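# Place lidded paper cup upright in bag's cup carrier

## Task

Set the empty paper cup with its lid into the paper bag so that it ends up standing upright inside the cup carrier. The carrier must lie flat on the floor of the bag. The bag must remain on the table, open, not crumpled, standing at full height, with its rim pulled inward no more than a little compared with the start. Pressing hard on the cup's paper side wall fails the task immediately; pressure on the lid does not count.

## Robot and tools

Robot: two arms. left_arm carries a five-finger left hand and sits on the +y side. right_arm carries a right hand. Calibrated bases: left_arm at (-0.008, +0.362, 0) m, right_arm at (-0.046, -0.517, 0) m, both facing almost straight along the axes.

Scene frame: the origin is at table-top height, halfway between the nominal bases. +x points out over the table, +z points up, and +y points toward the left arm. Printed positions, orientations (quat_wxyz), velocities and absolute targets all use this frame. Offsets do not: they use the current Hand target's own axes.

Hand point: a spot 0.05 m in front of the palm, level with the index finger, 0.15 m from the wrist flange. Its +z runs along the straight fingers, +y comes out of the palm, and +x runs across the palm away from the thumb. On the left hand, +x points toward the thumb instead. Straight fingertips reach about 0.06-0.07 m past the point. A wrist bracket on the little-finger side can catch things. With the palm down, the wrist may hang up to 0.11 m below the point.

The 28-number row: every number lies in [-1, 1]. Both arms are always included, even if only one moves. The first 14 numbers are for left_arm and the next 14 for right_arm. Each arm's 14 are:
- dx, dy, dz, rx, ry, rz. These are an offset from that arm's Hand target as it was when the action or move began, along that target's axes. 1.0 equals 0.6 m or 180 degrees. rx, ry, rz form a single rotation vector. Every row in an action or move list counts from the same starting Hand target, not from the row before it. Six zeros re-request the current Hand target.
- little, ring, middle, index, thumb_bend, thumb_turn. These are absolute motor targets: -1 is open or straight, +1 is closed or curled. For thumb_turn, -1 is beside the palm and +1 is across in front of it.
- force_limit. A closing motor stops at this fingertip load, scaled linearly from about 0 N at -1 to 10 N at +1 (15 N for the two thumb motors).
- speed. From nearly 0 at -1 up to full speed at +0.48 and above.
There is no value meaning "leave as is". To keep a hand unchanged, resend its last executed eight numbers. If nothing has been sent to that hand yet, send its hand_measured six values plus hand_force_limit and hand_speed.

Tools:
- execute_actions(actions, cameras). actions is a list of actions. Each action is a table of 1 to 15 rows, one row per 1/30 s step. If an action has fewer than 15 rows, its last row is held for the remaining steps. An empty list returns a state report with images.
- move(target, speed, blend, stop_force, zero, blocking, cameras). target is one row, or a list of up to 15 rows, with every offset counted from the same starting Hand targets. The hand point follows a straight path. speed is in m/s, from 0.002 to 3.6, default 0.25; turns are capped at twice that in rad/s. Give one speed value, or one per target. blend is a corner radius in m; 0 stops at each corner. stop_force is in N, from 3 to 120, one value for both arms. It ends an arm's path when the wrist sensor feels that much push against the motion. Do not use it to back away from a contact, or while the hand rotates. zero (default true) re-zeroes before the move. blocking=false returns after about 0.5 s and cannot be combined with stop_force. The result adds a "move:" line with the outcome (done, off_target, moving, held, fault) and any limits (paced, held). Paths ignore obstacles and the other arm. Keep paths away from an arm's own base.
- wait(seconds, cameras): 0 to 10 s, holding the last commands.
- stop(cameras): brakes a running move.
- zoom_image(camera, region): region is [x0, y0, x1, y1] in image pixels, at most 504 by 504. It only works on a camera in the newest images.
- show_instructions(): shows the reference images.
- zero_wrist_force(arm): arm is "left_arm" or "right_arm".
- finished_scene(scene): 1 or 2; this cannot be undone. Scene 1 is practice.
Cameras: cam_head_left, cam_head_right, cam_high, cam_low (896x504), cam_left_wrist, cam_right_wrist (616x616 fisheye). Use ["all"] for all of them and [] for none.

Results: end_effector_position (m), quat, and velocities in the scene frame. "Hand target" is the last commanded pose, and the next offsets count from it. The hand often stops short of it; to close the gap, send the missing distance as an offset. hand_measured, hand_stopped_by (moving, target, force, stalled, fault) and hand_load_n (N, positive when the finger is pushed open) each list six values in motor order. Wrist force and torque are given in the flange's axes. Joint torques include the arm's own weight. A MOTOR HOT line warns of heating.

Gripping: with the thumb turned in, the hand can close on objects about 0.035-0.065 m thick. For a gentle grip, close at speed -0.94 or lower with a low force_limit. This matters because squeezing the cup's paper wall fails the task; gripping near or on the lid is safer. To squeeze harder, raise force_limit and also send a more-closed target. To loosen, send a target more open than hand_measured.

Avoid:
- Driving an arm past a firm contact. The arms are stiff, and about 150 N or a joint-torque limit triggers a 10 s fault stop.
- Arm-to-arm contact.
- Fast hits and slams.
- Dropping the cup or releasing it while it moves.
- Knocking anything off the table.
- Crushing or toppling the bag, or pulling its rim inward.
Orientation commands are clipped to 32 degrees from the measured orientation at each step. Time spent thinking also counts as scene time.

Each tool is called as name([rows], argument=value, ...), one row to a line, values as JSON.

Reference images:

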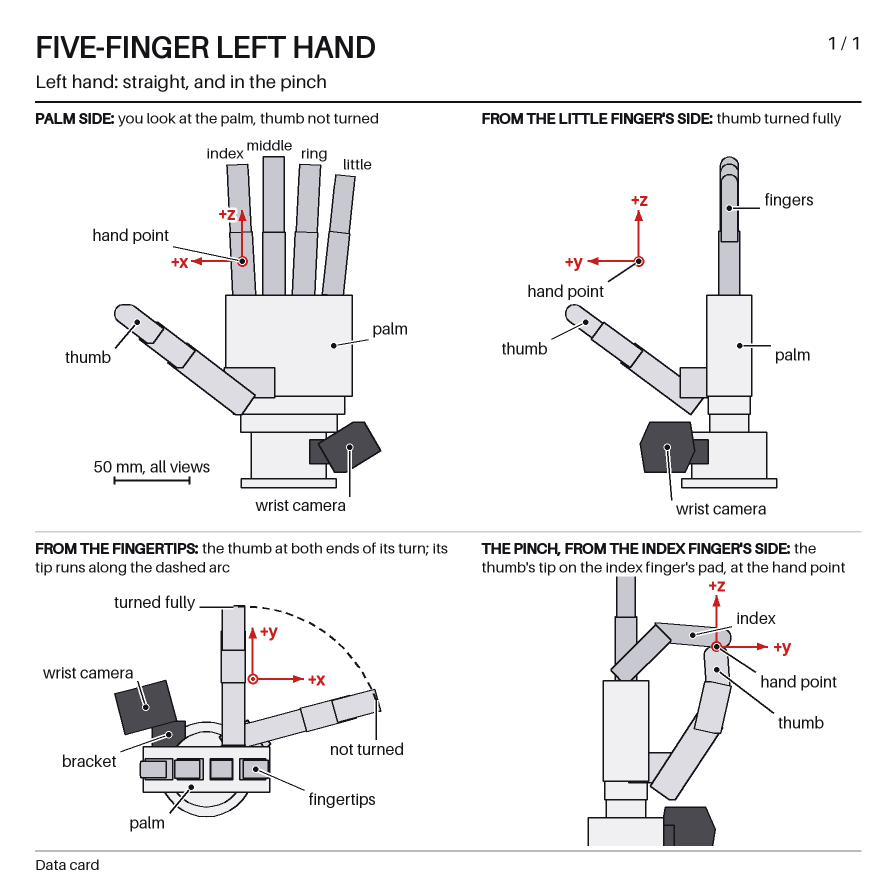

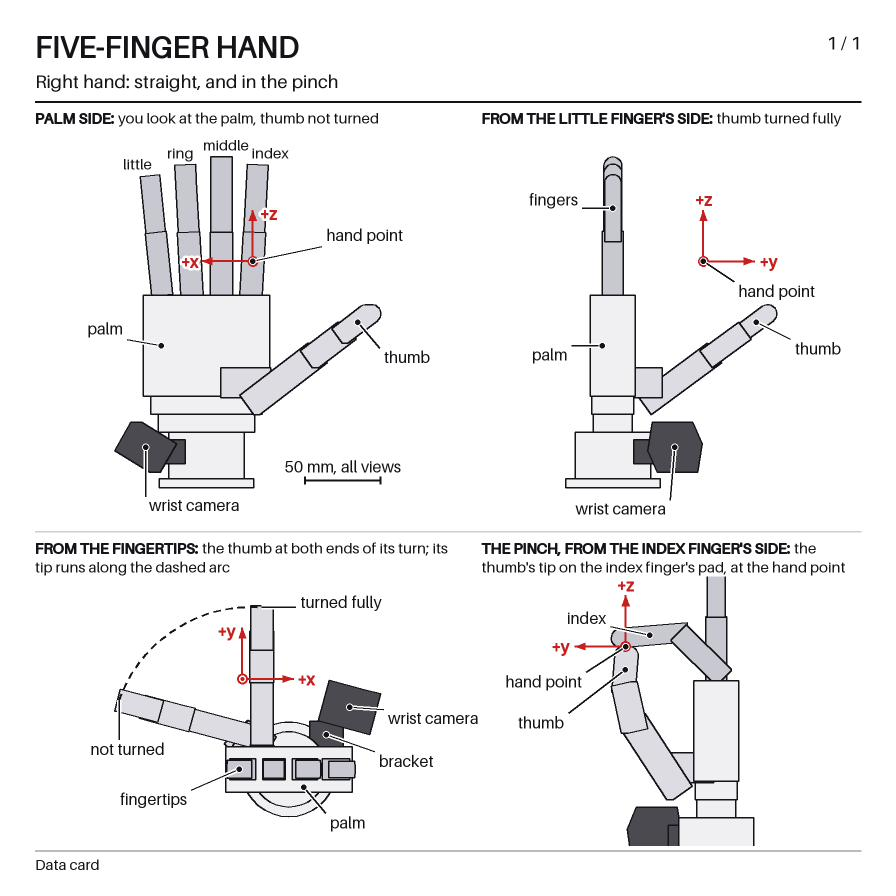

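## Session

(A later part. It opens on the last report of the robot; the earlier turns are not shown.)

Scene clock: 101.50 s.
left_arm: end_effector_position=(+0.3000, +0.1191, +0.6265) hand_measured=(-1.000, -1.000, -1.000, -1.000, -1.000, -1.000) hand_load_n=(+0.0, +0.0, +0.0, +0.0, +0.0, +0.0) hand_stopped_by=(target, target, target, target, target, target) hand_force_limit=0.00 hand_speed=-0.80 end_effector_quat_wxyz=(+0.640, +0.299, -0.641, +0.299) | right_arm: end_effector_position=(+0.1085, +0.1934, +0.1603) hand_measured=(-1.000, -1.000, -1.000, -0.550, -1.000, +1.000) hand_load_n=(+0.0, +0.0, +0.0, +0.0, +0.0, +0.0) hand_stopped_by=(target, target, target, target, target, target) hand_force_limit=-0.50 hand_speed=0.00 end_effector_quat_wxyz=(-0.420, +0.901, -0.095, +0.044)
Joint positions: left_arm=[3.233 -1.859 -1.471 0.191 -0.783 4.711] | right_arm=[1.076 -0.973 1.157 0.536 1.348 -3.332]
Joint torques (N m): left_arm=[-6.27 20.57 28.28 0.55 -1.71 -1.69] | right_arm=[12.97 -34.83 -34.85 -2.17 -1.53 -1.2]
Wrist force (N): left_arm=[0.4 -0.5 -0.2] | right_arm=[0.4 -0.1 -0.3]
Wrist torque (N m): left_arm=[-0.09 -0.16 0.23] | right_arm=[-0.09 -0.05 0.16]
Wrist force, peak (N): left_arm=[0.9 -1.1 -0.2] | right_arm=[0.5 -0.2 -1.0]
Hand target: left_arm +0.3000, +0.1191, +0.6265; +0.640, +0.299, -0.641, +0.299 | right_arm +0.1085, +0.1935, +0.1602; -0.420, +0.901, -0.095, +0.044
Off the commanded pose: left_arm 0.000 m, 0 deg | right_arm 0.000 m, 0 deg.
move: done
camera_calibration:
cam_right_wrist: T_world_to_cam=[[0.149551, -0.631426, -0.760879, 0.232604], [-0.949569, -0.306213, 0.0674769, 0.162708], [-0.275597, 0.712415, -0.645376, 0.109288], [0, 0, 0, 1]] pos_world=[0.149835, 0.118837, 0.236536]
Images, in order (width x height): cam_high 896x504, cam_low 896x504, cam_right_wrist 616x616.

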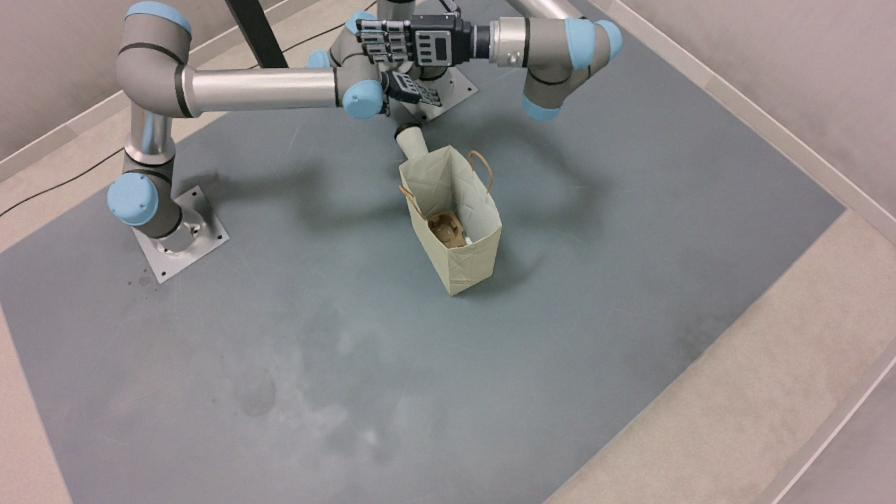

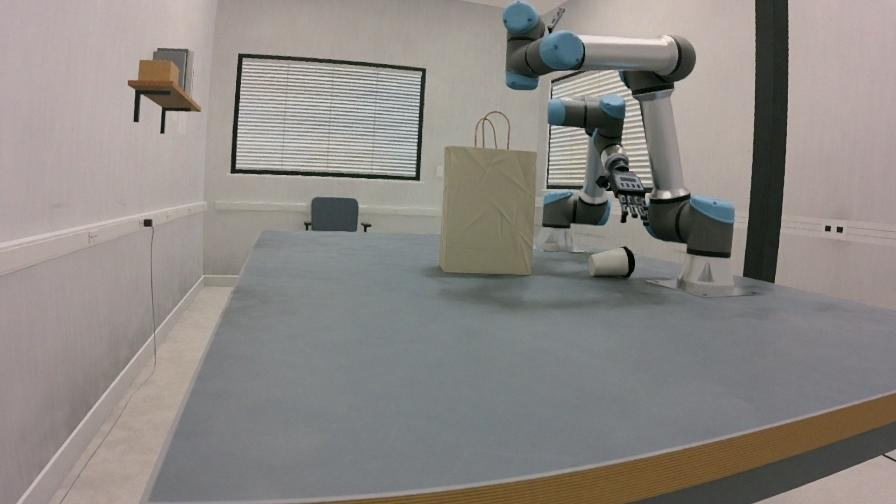

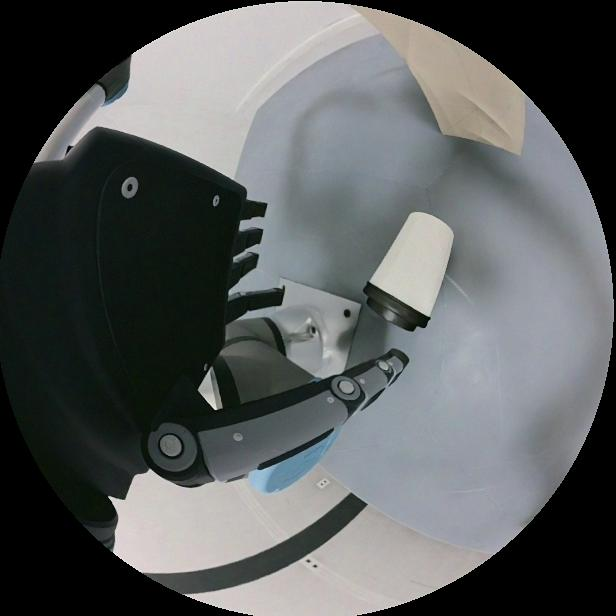

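move(target=[0,0,0,0,0,0,-1,-1,-1,-1,-1,-1,0,-0.8,0.0025,0.1402,0.1087,0,0,0,-1,-1,-1,-0.55,-1,1,-0.5,0], speed=0.05, stop_force=5, cameras=["cam_high","cam_low","cam_right_wrist"])

zoom_image(camera="cam_right_wrist", region=[200, 180, 500, 480])

zoom_image(camera="cam_low", region=[560, 180, 680, 300])

Scene clock: 106.60 s.
left_arm: end_effector_position=(+0.3000, +0.1191, +0.6265) hand_measured=(-1.000, -1.000, -1.000, -1.000, -1.000, -1.000) hand_load_n=(+0.0, +0.0, +0.0, +0.0, +0.0, +0.0) hand_stopped_by=(target, target, target, target, target, target) hand_force_limit=0.00 hand_speed=-0.80 end_effector_quat_wxyz=(+0.640, +0.299, -0.641, +0.299) | right_arm: end_effector_position=(+0.1091, +0.1891, +0.0539) hand_measured=(-1.000, -1.000, -1.000, -0.550, -1.000, +1.000) hand_load_n=(+0.0, -0.5, +0.0, +0.0, +0.0, +0.0) hand_stopped_by=(target, target, target, target, target, target) hand_force_limit=-0.50 hand_speed=0.00 end_effector_quat_wxyz=(-0.420, +0.901, -0.095, +0.044)
Joint positions: left_arm=[3.233 -1.859 -1.471 0.191 -0.783 4.711] | right_arm=[1.072 -0.904 1.326 0.298 1.345 -3.336]
Joint torques (N m): left_arm=[-6.31 20.46 28 0.41 -1.88 -1.58] | right_arm=[-14.8 -35.38 -3.83 -2.12 -2.86 -1.37]
Wrist force (N): left_arm=[0.6 -0.5 -0.2] | right_arm=[-0.1 0.6 -0.6]
Wrist torque (N m): left_arm=[-0.09 -0.20 0.24] | right_arm=[0.04 0.04 0.19]
Wrist force, peak (N): left_arm=[0.8 -1.0 0.1] | right_arm=[0.6 -0.4 -0.6]
Hand target: left_arm +0.3000, +0.1191, +0.6265; +0.640, +0.299, -0.641, +0.299 | right_arm +0.1091, +0.1891, +0.0539; -0.420, +0.901, -0.095, +0.044
Off the commanded pose: left_arm 0.000 m, 0 deg | right_arm 0.000 m, 0 deg.
move: done
camera_calibration:
cam_right_wrist: T_world_to_cam=[[0.149533, -0.631555, -0.760774, 0.14877], [-0.949598, -0.306121, 0.0674785, 0.169141], [-0.275506, 0.71234, -0.645499, 0.0437942], [0, 0, 0, 1]] pos_world=[0.150435, 0.114538, 0.130036]
Images, in order (width x height): cam_high 896x504, cam_low 896x504, cam_right_wrist 616x616.

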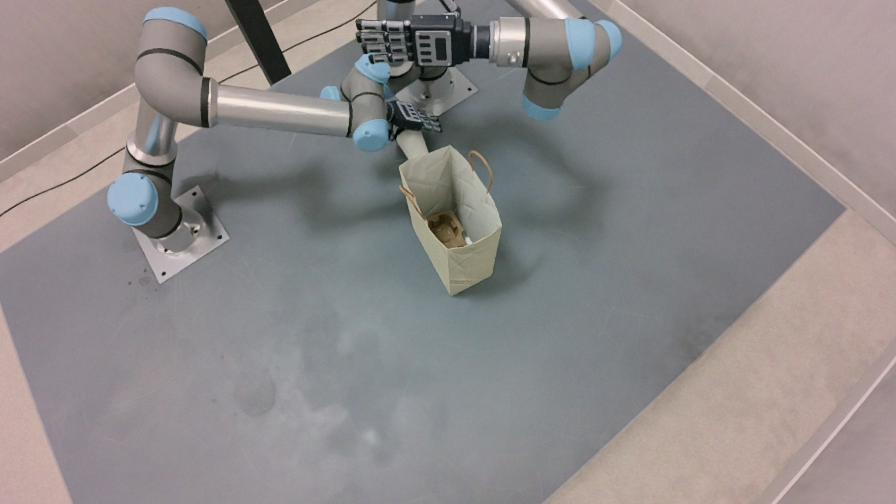

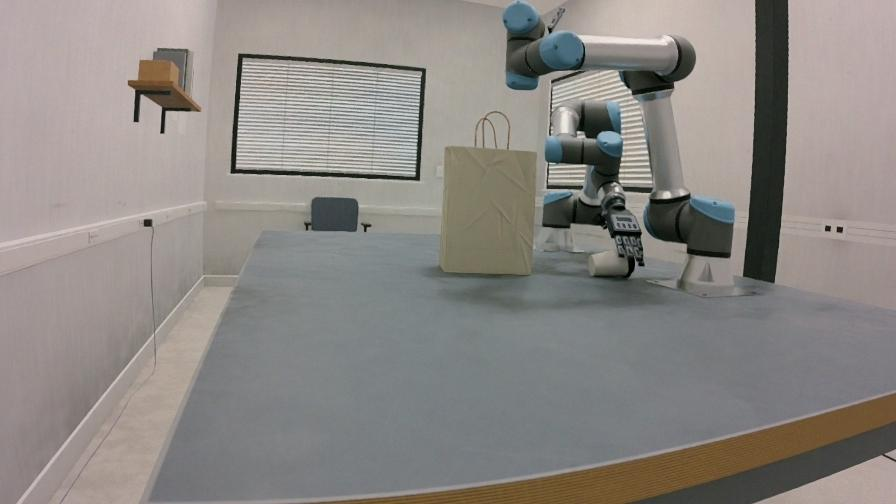

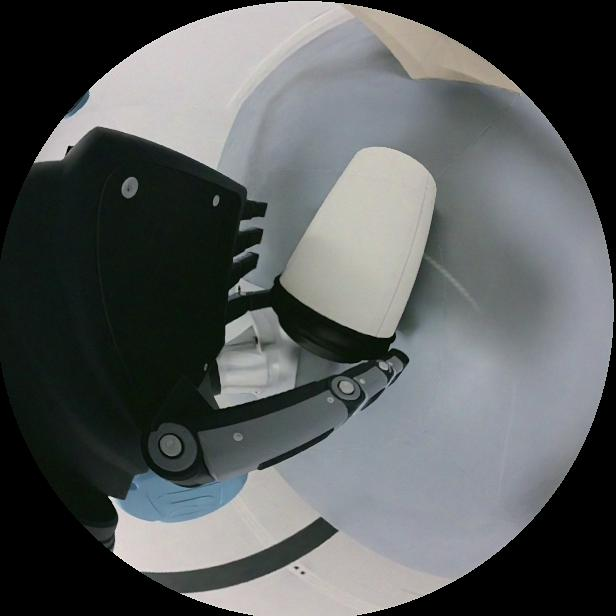

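Scaled by 1.680 from the camera's 616x616 image, which has a finer 880x880 frame.

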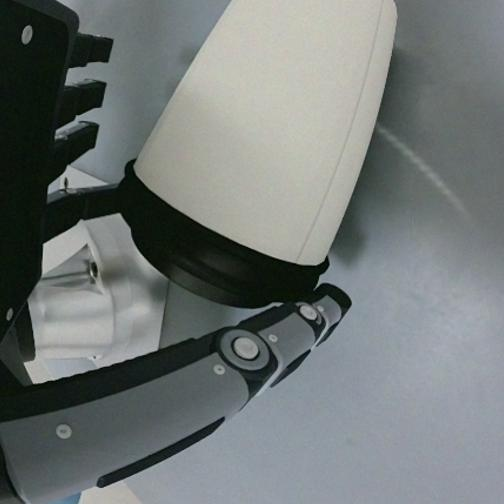

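Scaled by 4.200 from the camera's 896x504 image, which has a finer 1280x720 frame.

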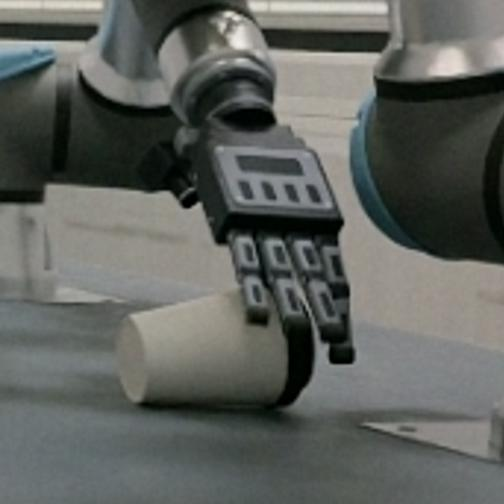

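move(target=[0,0,0,0,0,0,-1,-1,-1,-1,-1,-1,0,-0.8,0.0117,0,0,0,0,0,-1,-1,-1,-0.55,-1,1,-0.5,0], speed=0.05, cameras=["cam_low","cam_right_wrist"])

zoom_image(camera="cam_right_wrist", region=[200, 180, 500, 480])

zoom_image(camera="cam_low", region=[560, 180, 680, 300])

Scene clock: 110.63 s.
left_arm: end_effector_position=(+0.3000, +0.1191, +0.6265) hand_measured=(-1.000, -1.000, -1.000, -1.000, -1.000, -1.000) hand_load_n=(+0.0, +0.0, +0.0, +0.0, +0.0, +0.0) hand_stopped_by=(target, target, target, target, target, target) hand_force_limit=0.00 hand_speed=-0.80 end_effector_quat_wxyz=(+0.640, +0.299, -0.641, +0.299) | right_arm: end_effector_position=(+0.1159, +0.1877, +0.0538) hand_measured=(-1.000, -1.000, -1.000, -0.550, -1.000, +1.000) hand_load_n=(+0.0, +0.0, +0.0, +0.0, +0.0, +0.0) hand_stopped_by=(target, target, target, target, target, target) hand_force_limit=-0.50 hand_speed=0.00 end_effector_quat_wxyz=(-0.420, +0.901, -0.095, +0.044)
Joint positions: left_arm=[3.233 -1.859 -1.471 0.191 -0.783 4.711] | right_arm=[1.06 -0.902 1.324 0.301 1.336 -3.344]
Joint torques (N m): left_arm=[-6.11 21.9 28.37 0.54 -1.8 -1.7] | right_arm=[-14.89 -35.8 -32.03 2.94 -2.88 -1.75]
Wrist force (N): left_arm=[0.5 -0.5 0.2] | right_arm=[-0.1 0.5 -0.3]
Wrist torque (N m): left_arm=[-0.12 -0.16 0.23] | right_arm=[0.02 0.03 0.19]
Wrist force, peak (N): left_arm=[1.2 -0.6 -0.3] | right_arm=[0.1 0.3 -0.8]
Hand target: left_arm +0.3000, +0.1191, +0.6265; +0.640, +0.299, -0.641, +0.299 | right_arm +0.1160, +0.1877, +0.0538; -0.420, +0.901, -0.095, +0.044
Off the commanded pose: left_arm 0.000 m, 0 deg | right_arm 0.000 m, 0 deg.
move: done
camera_calibration:
cam_right_wrist: T_world_to_cam=[[0.149516, -0.631509, -0.760816, 0.146887], [-0.949606, -0.3061, 0.0674584, 0.175076], [-0.275486, 0.71239, -0.645452, 0.0466225], [0, 0, 0, 1]] pos_world=[0.157135, 0.113138, 0.130036]
Images, in order (width x height): cam_low 896x504, cam_right_wrist 616x616.

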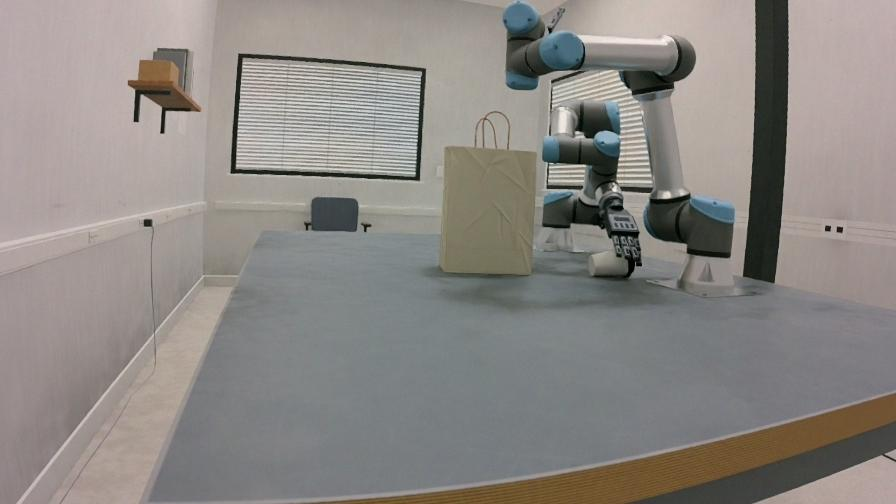

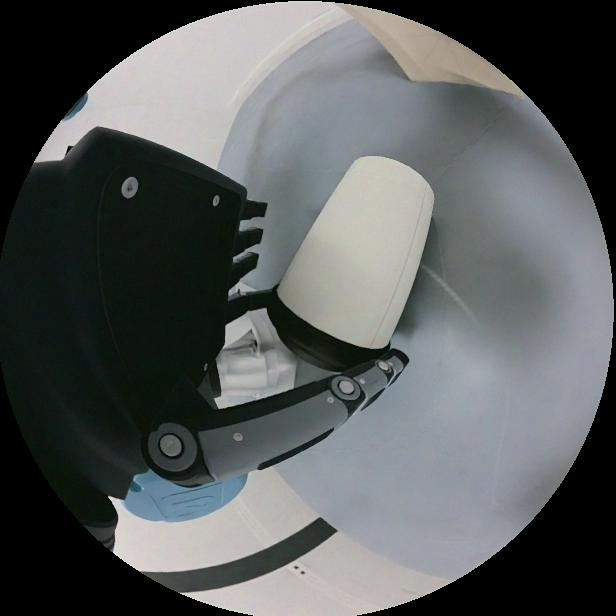

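Scaled by 1.680 from the camera's 616x616 image, which has a finer 880x880 frame.

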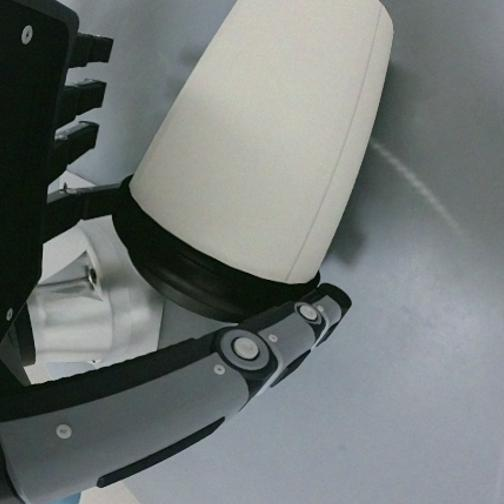

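Scaled by 4.200 from the camera's 896x504 image, which has a finer 1280x720 frame.

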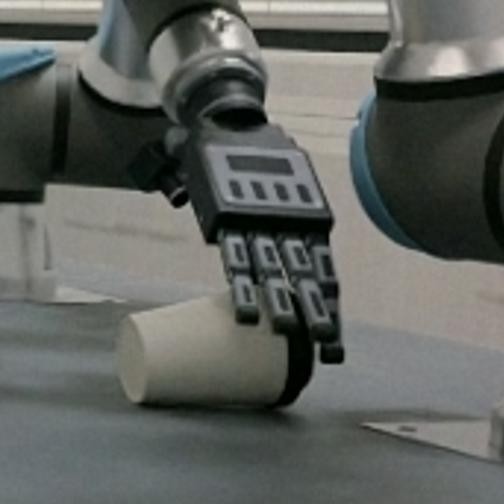

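move([
  [0,0,0,0,0,0,-1,-1,-1,-1,-1,-1,0,-0.8,0.0067,0,0,0,0,0,-1,-1,-1,-0.42,-1,1,-0.7,-0.9],
  [0,0,0,0,0,0,-1,-1,-1,-1,-1,-1,0,-0.8,0.0067,0,0,0,0,0,-1,-1,-1,-0.42,-0.3,1,-0.75,-0.92],
  [0,0,0,0,0,0,-1,-1,-1,-1,-1,-1,0,-0.8,0.0067,0,0,0,0,0,-1,-1,-1,-0.1,-0.3,1,-0.75,-0.92],
], speed=0.05, cameras=["cam_low","cam_right_wrist"])

zoom_image(camera="cam_right_wrist", region=[200, 180, 500, 480])

zoom_image(camera="cam_low", region=[560, 180, 680, 300])

Scene clock: 114.23 s.
left_arm: end_effector_position=(+0.3000, +0.1191, +0.6265) hand_measured=(-1.000, -1.000, -1.000, -1.000, -1.000, -1.000) hand_load_n=(+0.0, +0.0, +0.0, +0.0, +0.0, +0.0) hand_stopped_by=(target, target, target, target, target, target) hand_force_limit=0.00 hand_speed=-0.80 end_effector_quat_wxyz=(+0.640, +0.299, -0.641, +0.299) | right_arm: end_effector_position=(+0.1199, +0.1868, +0.0538) hand_measured=(-1.000, -1.000, -1.000, -0.420, -0.882, +1.000) hand_load_n=(+0.0, +0.0, +0.0, +1.5, +2.0, +0.0) hand_stopped_by=(target, target, target, force, force, target) hand_force_limit=-0.75 hand_speed=-0.92 end_effector_quat_wxyz=(-0.420, +0.901, -0.095, +0.044)
Joint positions: left_arm=[3.233 -1.859 -1.471 0.191 -0.783 4.711] | right_arm=[1.053 -0.901 1.322 0.302 1.331 -3.348]
Joint torques (N m): left_arm=[-6.35 20.92 28.98 0.38 -1.68 -1.57] | right_arm=[-14.41 -36.2 -32.25 2.92 -2.71 -1.67]
Wrist force (N): left_arm=[0.9 -0.9 0.1] | right_arm=[0.0 0.3 -0.6]
Wrist torque (N m): left_arm=[-0.17 -0.23 0.27] | right_arm=[-0.01 0.03 0.19]
Wrist force, peak (N): left_arm=[0.8 -1.1 0.1] | right_arm=[-0.2 0.5 -0.9]
Hand target: left_arm +0.3000, +0.1191, +0.6265; +0.640, +0.299, -0.641, +0.299 | right_arm +0.1199, +0.1868, +0.0538; -0.420, +0.901, -0.095, +0.044
Off the commanded pose: left_arm 0.000 m, 0 deg | right_arm 0.000 m, 0 deg.
move: done
camera_calibration:
cam_right_wrist: T_world_to_cam=[[0.149533, -0.631555, -0.760774, 0.145702], [-0.949598, -0.306121, 0.0674785, 0.178693], [-0.275506, 0.71234, -0.645499, 0.048408], [0, 0, 0, 1]] pos_world=[0.161235, 0.112238, 0.130036]
Images, in order (width x height): cam_low 896x504, cam_right_wrist 616x616.

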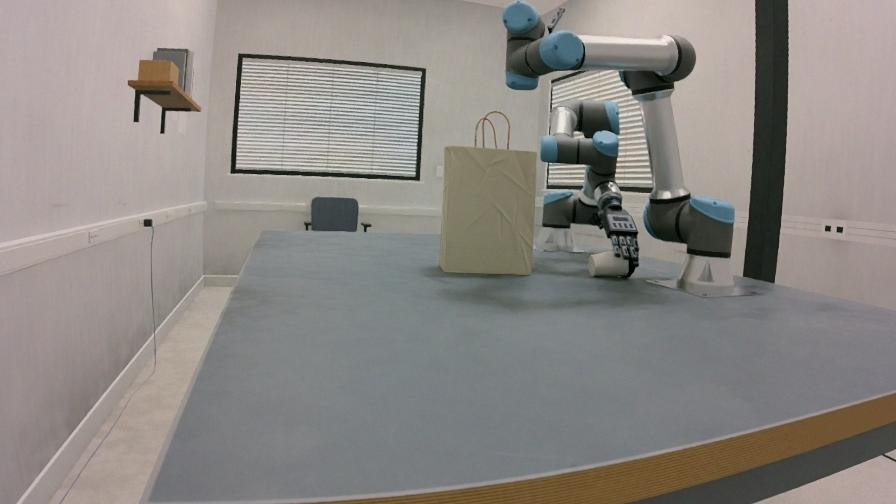

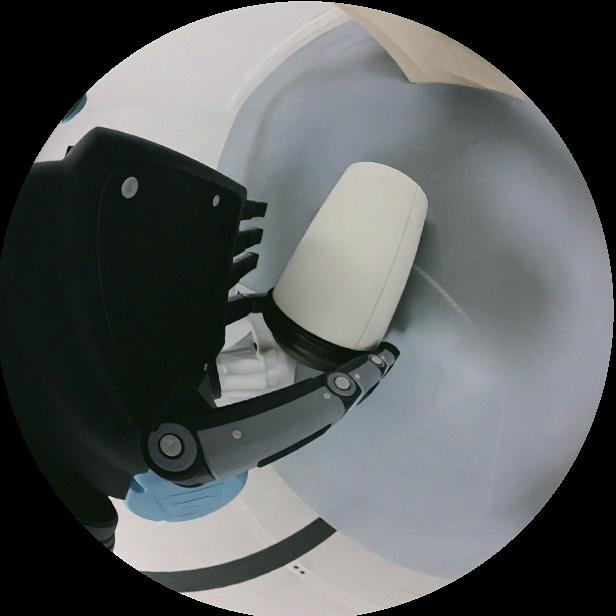

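Scaled by 1.680 from the camera's 616x616 image, which has a finer 880x880 frame.

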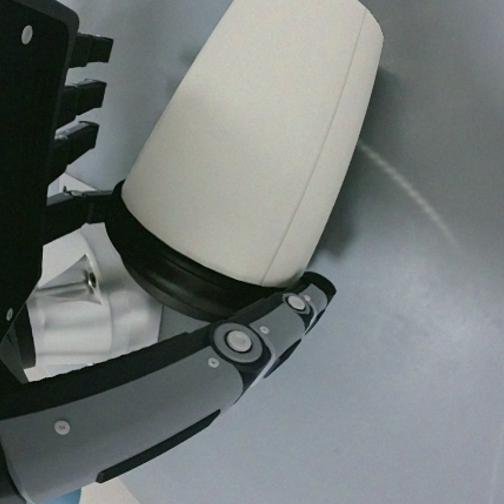

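Scaled by 4.200 from the camera's 896x504 image, which has a finer 1280x720 frame.

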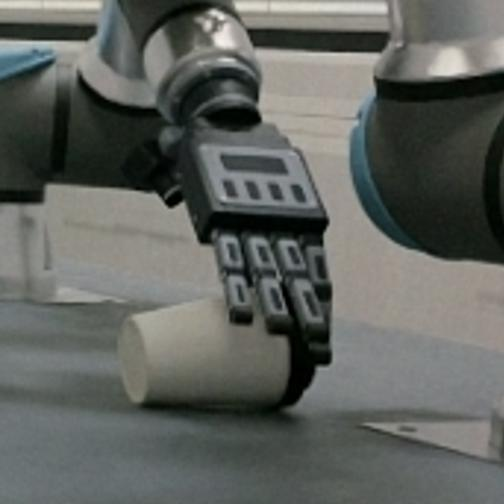

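move(target=[0,0,0,0,0,0,-1,-1,-1,-1,-1,-1,0,-0.8,0,-0.102,-0.0857,0,0,0,-1,-1,-1,-0.1,-0.3,1,-0.75,-0.92], speed=0.05, cameras=["cam_high","cam_low","cam_right_wrist"])

zoom_image(camera="cam_low", region=[560, 160, 700, 300])

Scene clock: 116.77 s.
left_arm: end_effector_position=(+0.3000, +0.1191, +0.6265) hand_measured=(-1.000, -1.000, -1.000, -1.000, -1.000, -1.000) hand_load_n=(+0.0, +0.0, +0.0, +0.0, +0.0, +0.0) hand_stopped_by=(target, target, target, target, target, target) hand_force_limit=0.00 hand_speed=-0.80 end_effector_quat_wxyz=(+0.640, +0.299, -0.641, +0.299) | right_arm: end_effector_position=(+0.1199, +0.1868, +0.1337) hand_measured=(-1.000, -1.000, -1.000, -0.420, -0.882, +1.000) hand_load_n=(+0.0, +0.0, +0.0, +1.5, +1.5, +0.0) hand_stopped_by=(target, target, target, force, force, target) hand_force_limit=-0.75 hand_speed=-0.92 end_effector_quat_wxyz=(-0.420, +0.901, -0.095, +0.044)
Joint positions: left_arm=[3.233 -1.859 -1.471 0.191 -0.783 4.711] | right_arm=[1.053 -0.966 1.215 0.474 1.331 -3.348]
Joint torques (N m): left_arm=[-5.42 21.28 28.29 0.45 -1.86 -1.66] | right_arm=[-14.16 -50.86 -32.86 2.93 -2.73 -1.02]
Wrist force (N): left_arm=[0.8 -0.7 -0.3] | right_arm=[0.4 0.3 -0.2]
Wrist torque (N m): left_arm=[-0.12 -0.23 0.26] | right_arm=[-0.03 -0.04 0.17]
Wrist force, peak (N): left_arm=[0.8 -1.0 -0.2] | right_arm=[0.0 0.9 -0.2]
Hand target: left_arm +0.3000, +0.1191, +0.6265; +0.640, +0.299, -0.641, +0.299 | right_arm +0.1199, +0.1868, +0.1338; -0.420, +0.901, -0.095, +0.044
Off the commanded pose: left_arm 0.000 m, 0 deg | right_arm 0.000 m, 0 deg.
move: done
camera_calibration:
cam_right_wrist: T_world_to_cam=[[0.149424, -0.631479, -0.760859, 0.206452], [-0.949616, -0.306056, 0.0675194, 0.173258], [-0.275503, 0.712435, -0.645395, 0.100022], [0, 0, 0, 1]] pos_world=[0.161236, 0.112138, 0.209936]
Images, in order (width x height): cam_high 896x504, cam_low 896x504, cam_right_wrist 616x616.

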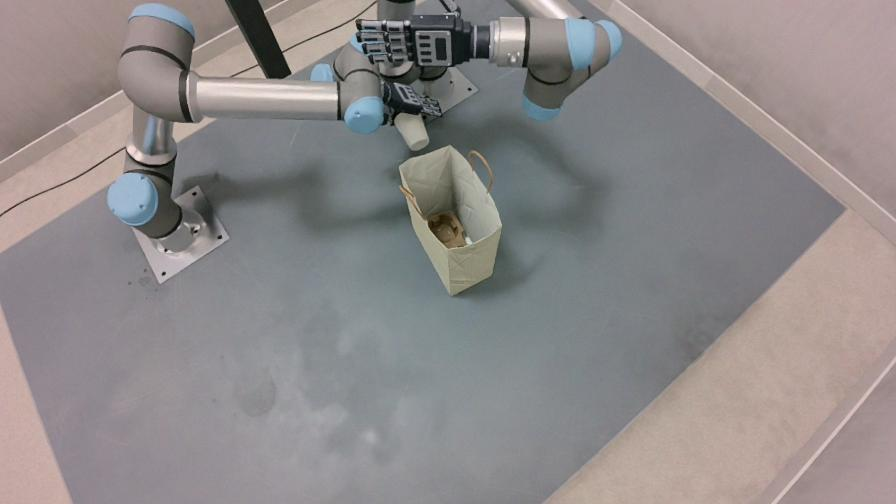

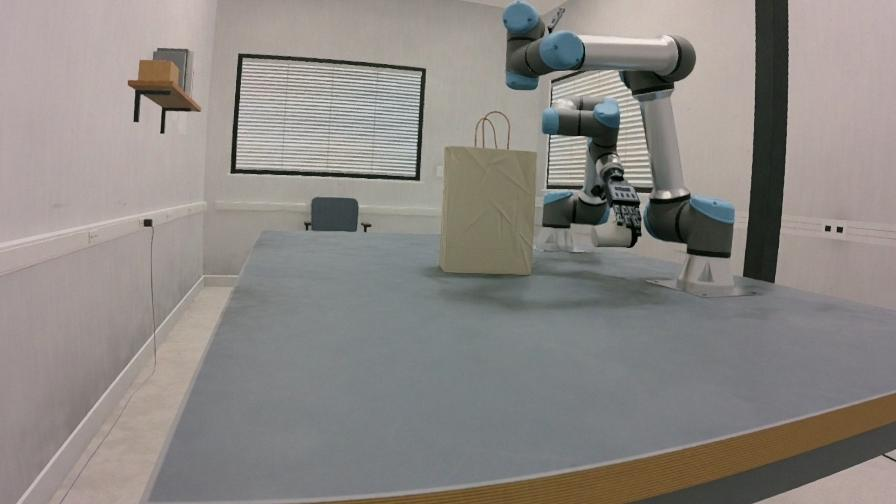

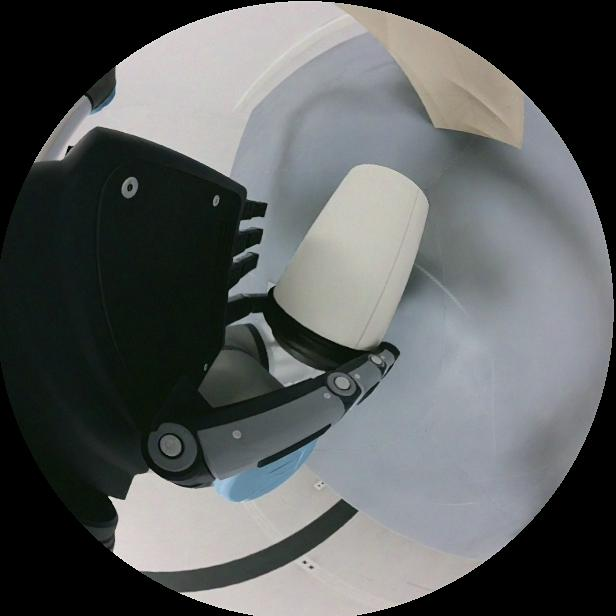

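Scaled by 3.600 from the camera's 896x504 image, which has a finer 1280x720 frame.

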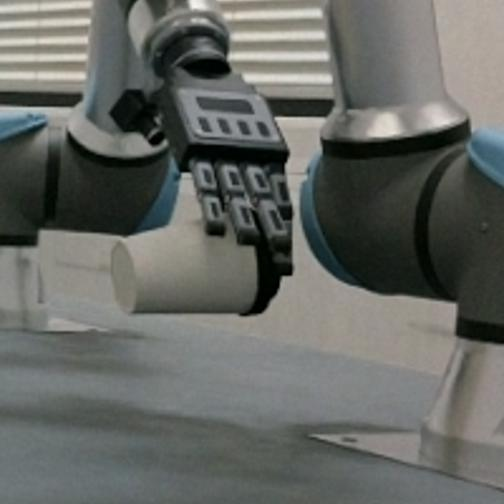

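move([
  [0,0,0,0,0,0,-1,-1,-1,-1,-1,-1,0,-0.8,0.0562,-0.0952,-0.2133,0,0,0,-1,-1,-1,-0.1,-0.3,1,-0.75,-0.92],
  [0,0,0,0,0,0,-1,-1,-1,-1,-1,-1,0,-0.8,0.1958,-0.0083,-0.3685,0.124,-0.153,0.4206,-1,-1,-1,-0.1,-0.3,1,-0.75,-0.92],
], speed=[0.12,0.19], cameras=["all"])

zoom_image(camera="cam_low", region=[520, 100, 700, 280])

Scene clock: 129.23 s.
left_arm: end_effector_position=(+0.3000, +0.1191, +0.6265) hand_measured=(-1.000, -1.000, -1.000, -1.000, -1.000, -1.000) hand_load_n=(+0.0, +0.0, +0.0, +0.5, +0.0, +0.0) hand_stopped_by=(target, target, target, target, target, target) hand_force_limit=0.00 hand_speed=-0.80 end_effector_quat_wxyz=(+0.640, +0.299, -0.641, +0.299) | right_arm: end_effector_position=(+0.2002, -0.0002, +0.2797) hand_measured=(-1.000, -1.000, -1.000, -0.420, -0.882, +1.000) hand_load_n=(+0.0, +0.0, +0.0, +2.0, +1.5, +0.0) hand_stopped_by=(target, target, target, force, force, target) hand_force_limit=-0.75 hand_speed=-0.92 end_effector_quat_wxyz=(+0.521, -0.550, +0.515, +0.402)
Joint positions: left_arm=[3.233 -1.859 -1.471 0.191 -0.783 4.711] | right_arm=[0.396 -1.45 1.973 -0.241 0.501 -1.982]
Joint torques (N m): left_arm=[-6.31 21.72 28.54 0.35 -1.84 -1.65] | right_arm=[-14.39 -30.38 -3.18 -2.21 2.24 2.09]
Wrist force (N): left_arm=[0.6 -0.7 0.1] | right_arm=[-0.4 0.0 0.2]
Wrist torque (N m): left_arm=[-0.14 -0.18 0.23] | right_arm=[-0.16 0.00 -0.11]
Wrist force, peak (N): left_arm=[1.0 -0.9 0.2] | right_arm=[0.2 -0.1 -1.1]
Hand target: left_arm +0.3000, +0.1191, +0.6265; +0.640, +0.299, -0.641, +0.299 | right_arm +0.2002, -0.0002, +0.2797; +0.521, -0.549, +0.515, +0.402
Off the commanded pose: left_arm 0.000 m, 0 deg | right_arm 0.000 m, 0 deg.
move: done
camera_calibration:
cam_left_wrist: T_world_to_cam=[[0.749467, -0.601778, 0.275975, -0.324518], [0.0839987, 0.499921, 0.861988, -0.611034], [-0.656691, -0.62285, 0.425223, 0.11786], [0, 0, 0, 1]] pos_world=[0.37194, 0.18359, 0.566146]
cam_right_wrist: T_world_to_cam=[[-0.900003, 0.0688894, -0.430405, 0.305228], [-0.432039, -0.271839, 0.85991, -0.142893], [-0.0577622, 0.959874, 0.274419, 0.0487521], [0, 0, 0, 1]] pos_world=[0.215787, -0.106667, 0.240869]

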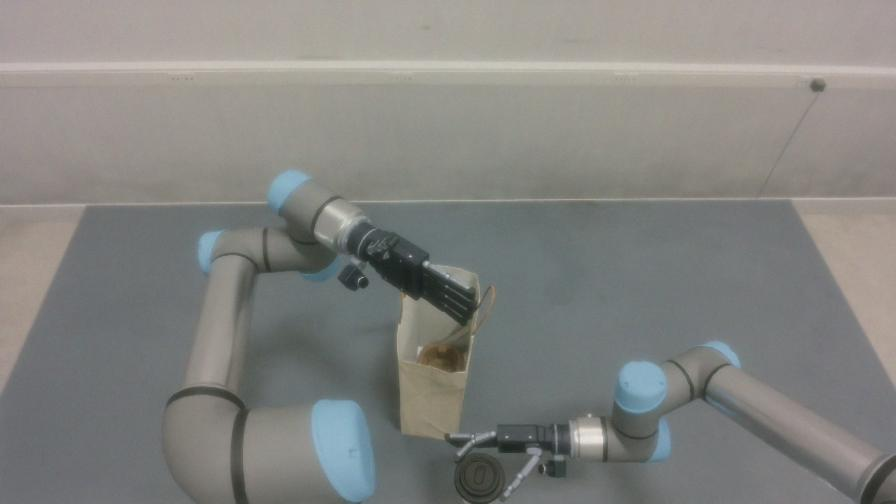

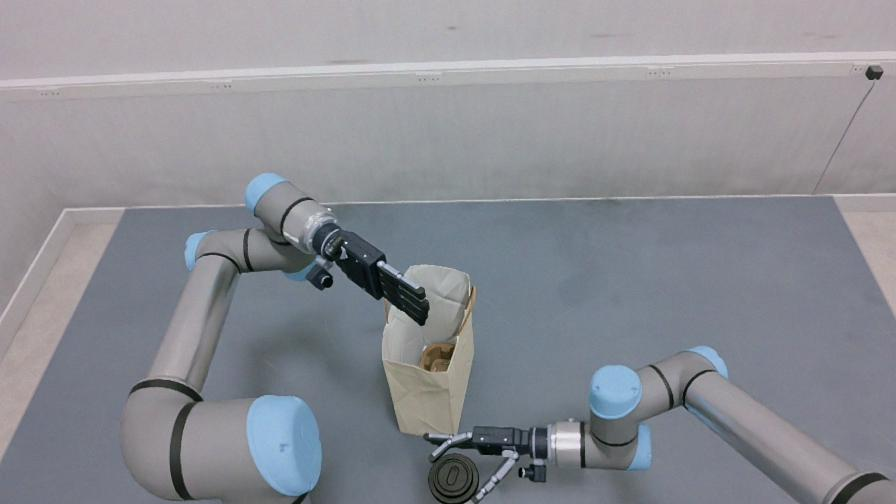

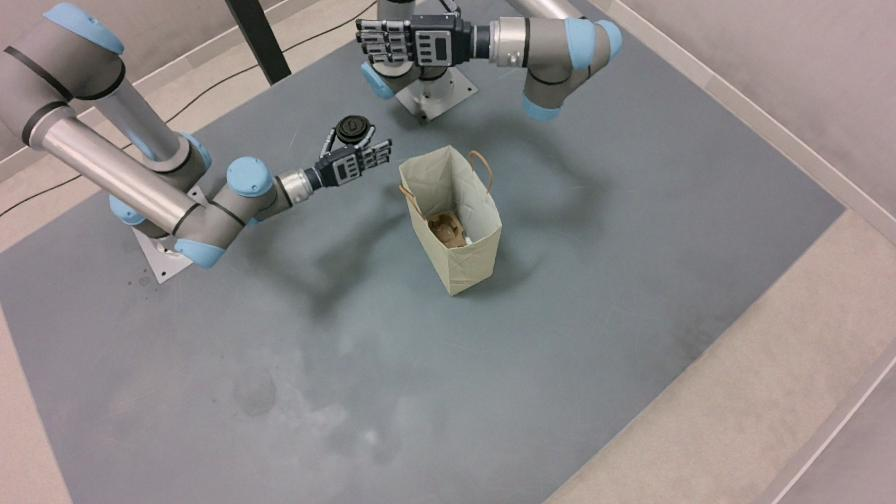

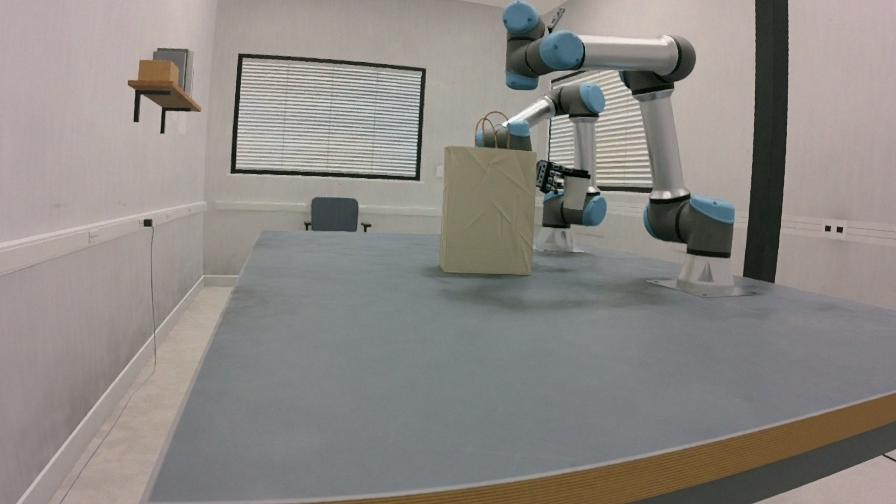

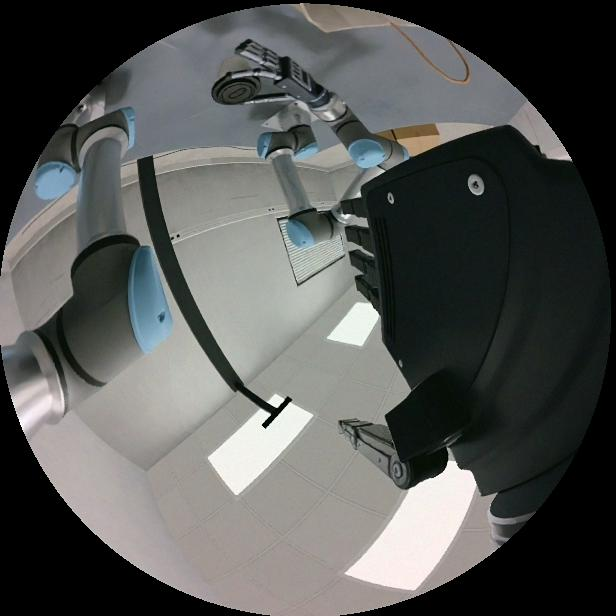

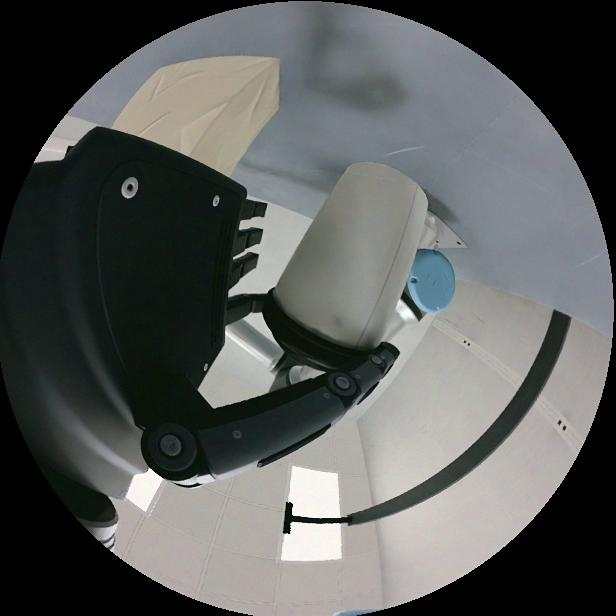

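Scaled by 2.800 from the camera's 896x504 image, which has a finer 1280x720 frame.

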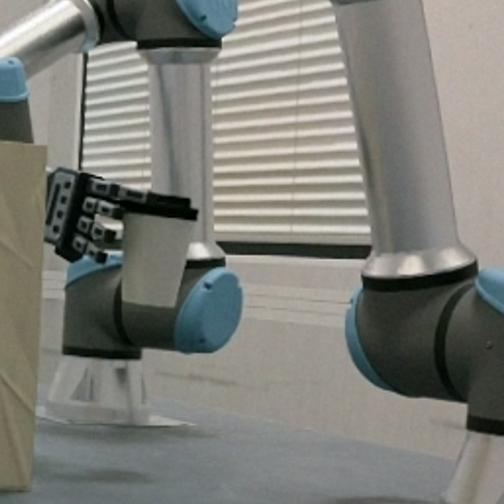

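move(target=[0,0,0,0,0,0,-1,-1,-1,-1,-1,-1,0,-0.8,0.2602,-0.0098,0.0903,0,0,0,-1,-1,-1,-0.1,-0.3,1,-0.75,-0.92], speed=0.12, cameras=["cam_head_left","cam_low"])

zoom_image(camera="cam_low", region=[520, 140, 680, 300])

Scene clock: 132.20 s.
left_arm: end_effector_position=(+0.3000, +0.1191, +0.6265) hand_measured=(-1.000, -1.000, -1.000, -1.000, -1.000, -1.000) hand_load_n=(+0.0, +0.0, +0.0, +0.0, +0.0, +0.0) hand_stopped_by=(target, target, target, target, target, target) hand_force_limit=0.00 hand_speed=-0.80 end_effector_quat_wxyz=(+0.640, +0.299, -0.641, +0.299) | right_arm: end_effector_position=(+0.2341, +0.0298, +0.1208) hand_measured=(-1.000, -1.000, -1.000, -0.420, -0.882, +1.000) hand_load_n=(+0.0, +0.0, +0.0, +1.5, +2.0, -0.5) hand_stopped_by=(target, target, target, force, force, target) hand_force_limit=-0.75 hand_speed=-0.92 end_effector_quat_wxyz=(+0.521, -0.549, +0.515, +0.402)
Joint positions: left_arm=[3.233 -1.859 -1.471 0.191 -0.783 4.711] | right_arm=[0.433 -1.091 2 -0.645 0.537 -1.961]
Joint torques (N m): left_arm=[-5.88 21.25 28.38 0.38 -1.73 -1.69] | right_arm=[13.31 -23.22 -26.44 -2.33 2.29 1.8]
Wrist force (N): left_arm=[0.6 -0.9 -0.1] | right_arm=[-0.2 -0.2 0.0]
Wrist torque (N m): left_arm=[-0.15 -0.19 0.25] | right_arm=[-0.19 0.00 -0.10]
Wrist force, peak (N): left_arm=[1.0 -1.0 0.1] | right_arm=[-1.0 -0.2 -0.3]
Hand target: left_arm +0.3000, +0.1191, +0.6265; +0.640, +0.299, -0.641, +0.299 | right_arm +0.2341, +0.0298, +0.1207; +0.521, -0.549, +0.515, +0.402
Off the commanded pose: left_arm 0.000 m, 0 deg | right_arm 0.000 m, 0 deg.
move: done
Images, in order (width x height): cam_head_left 896x504, cam_low 896x504.

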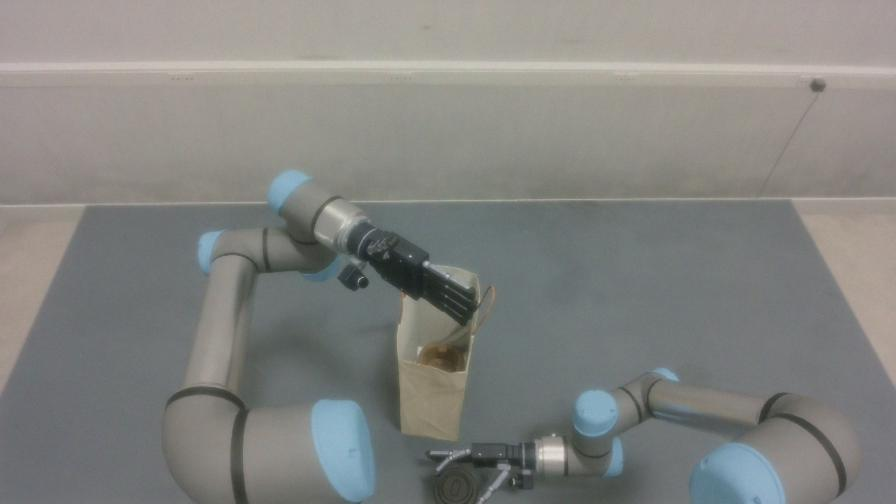

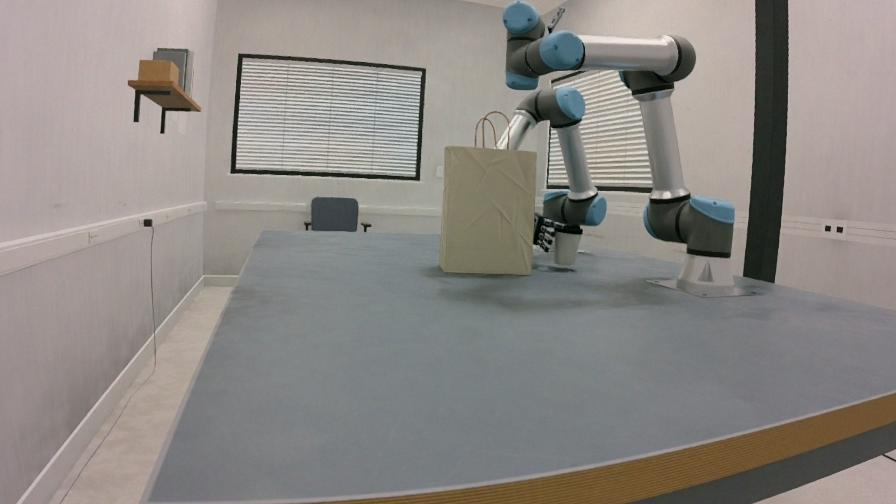

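Scaled by 3.150 from the camera's 896x504 image, which has a finer 1280x720 frame.

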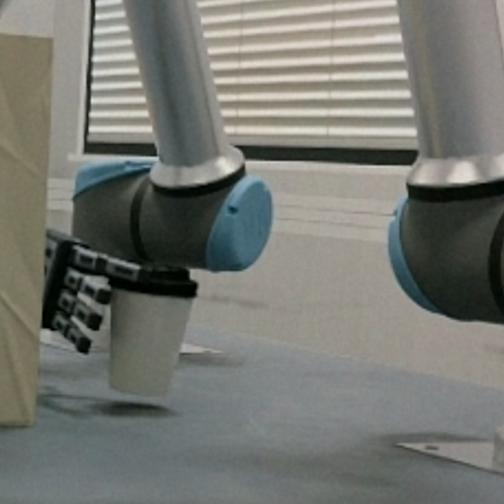

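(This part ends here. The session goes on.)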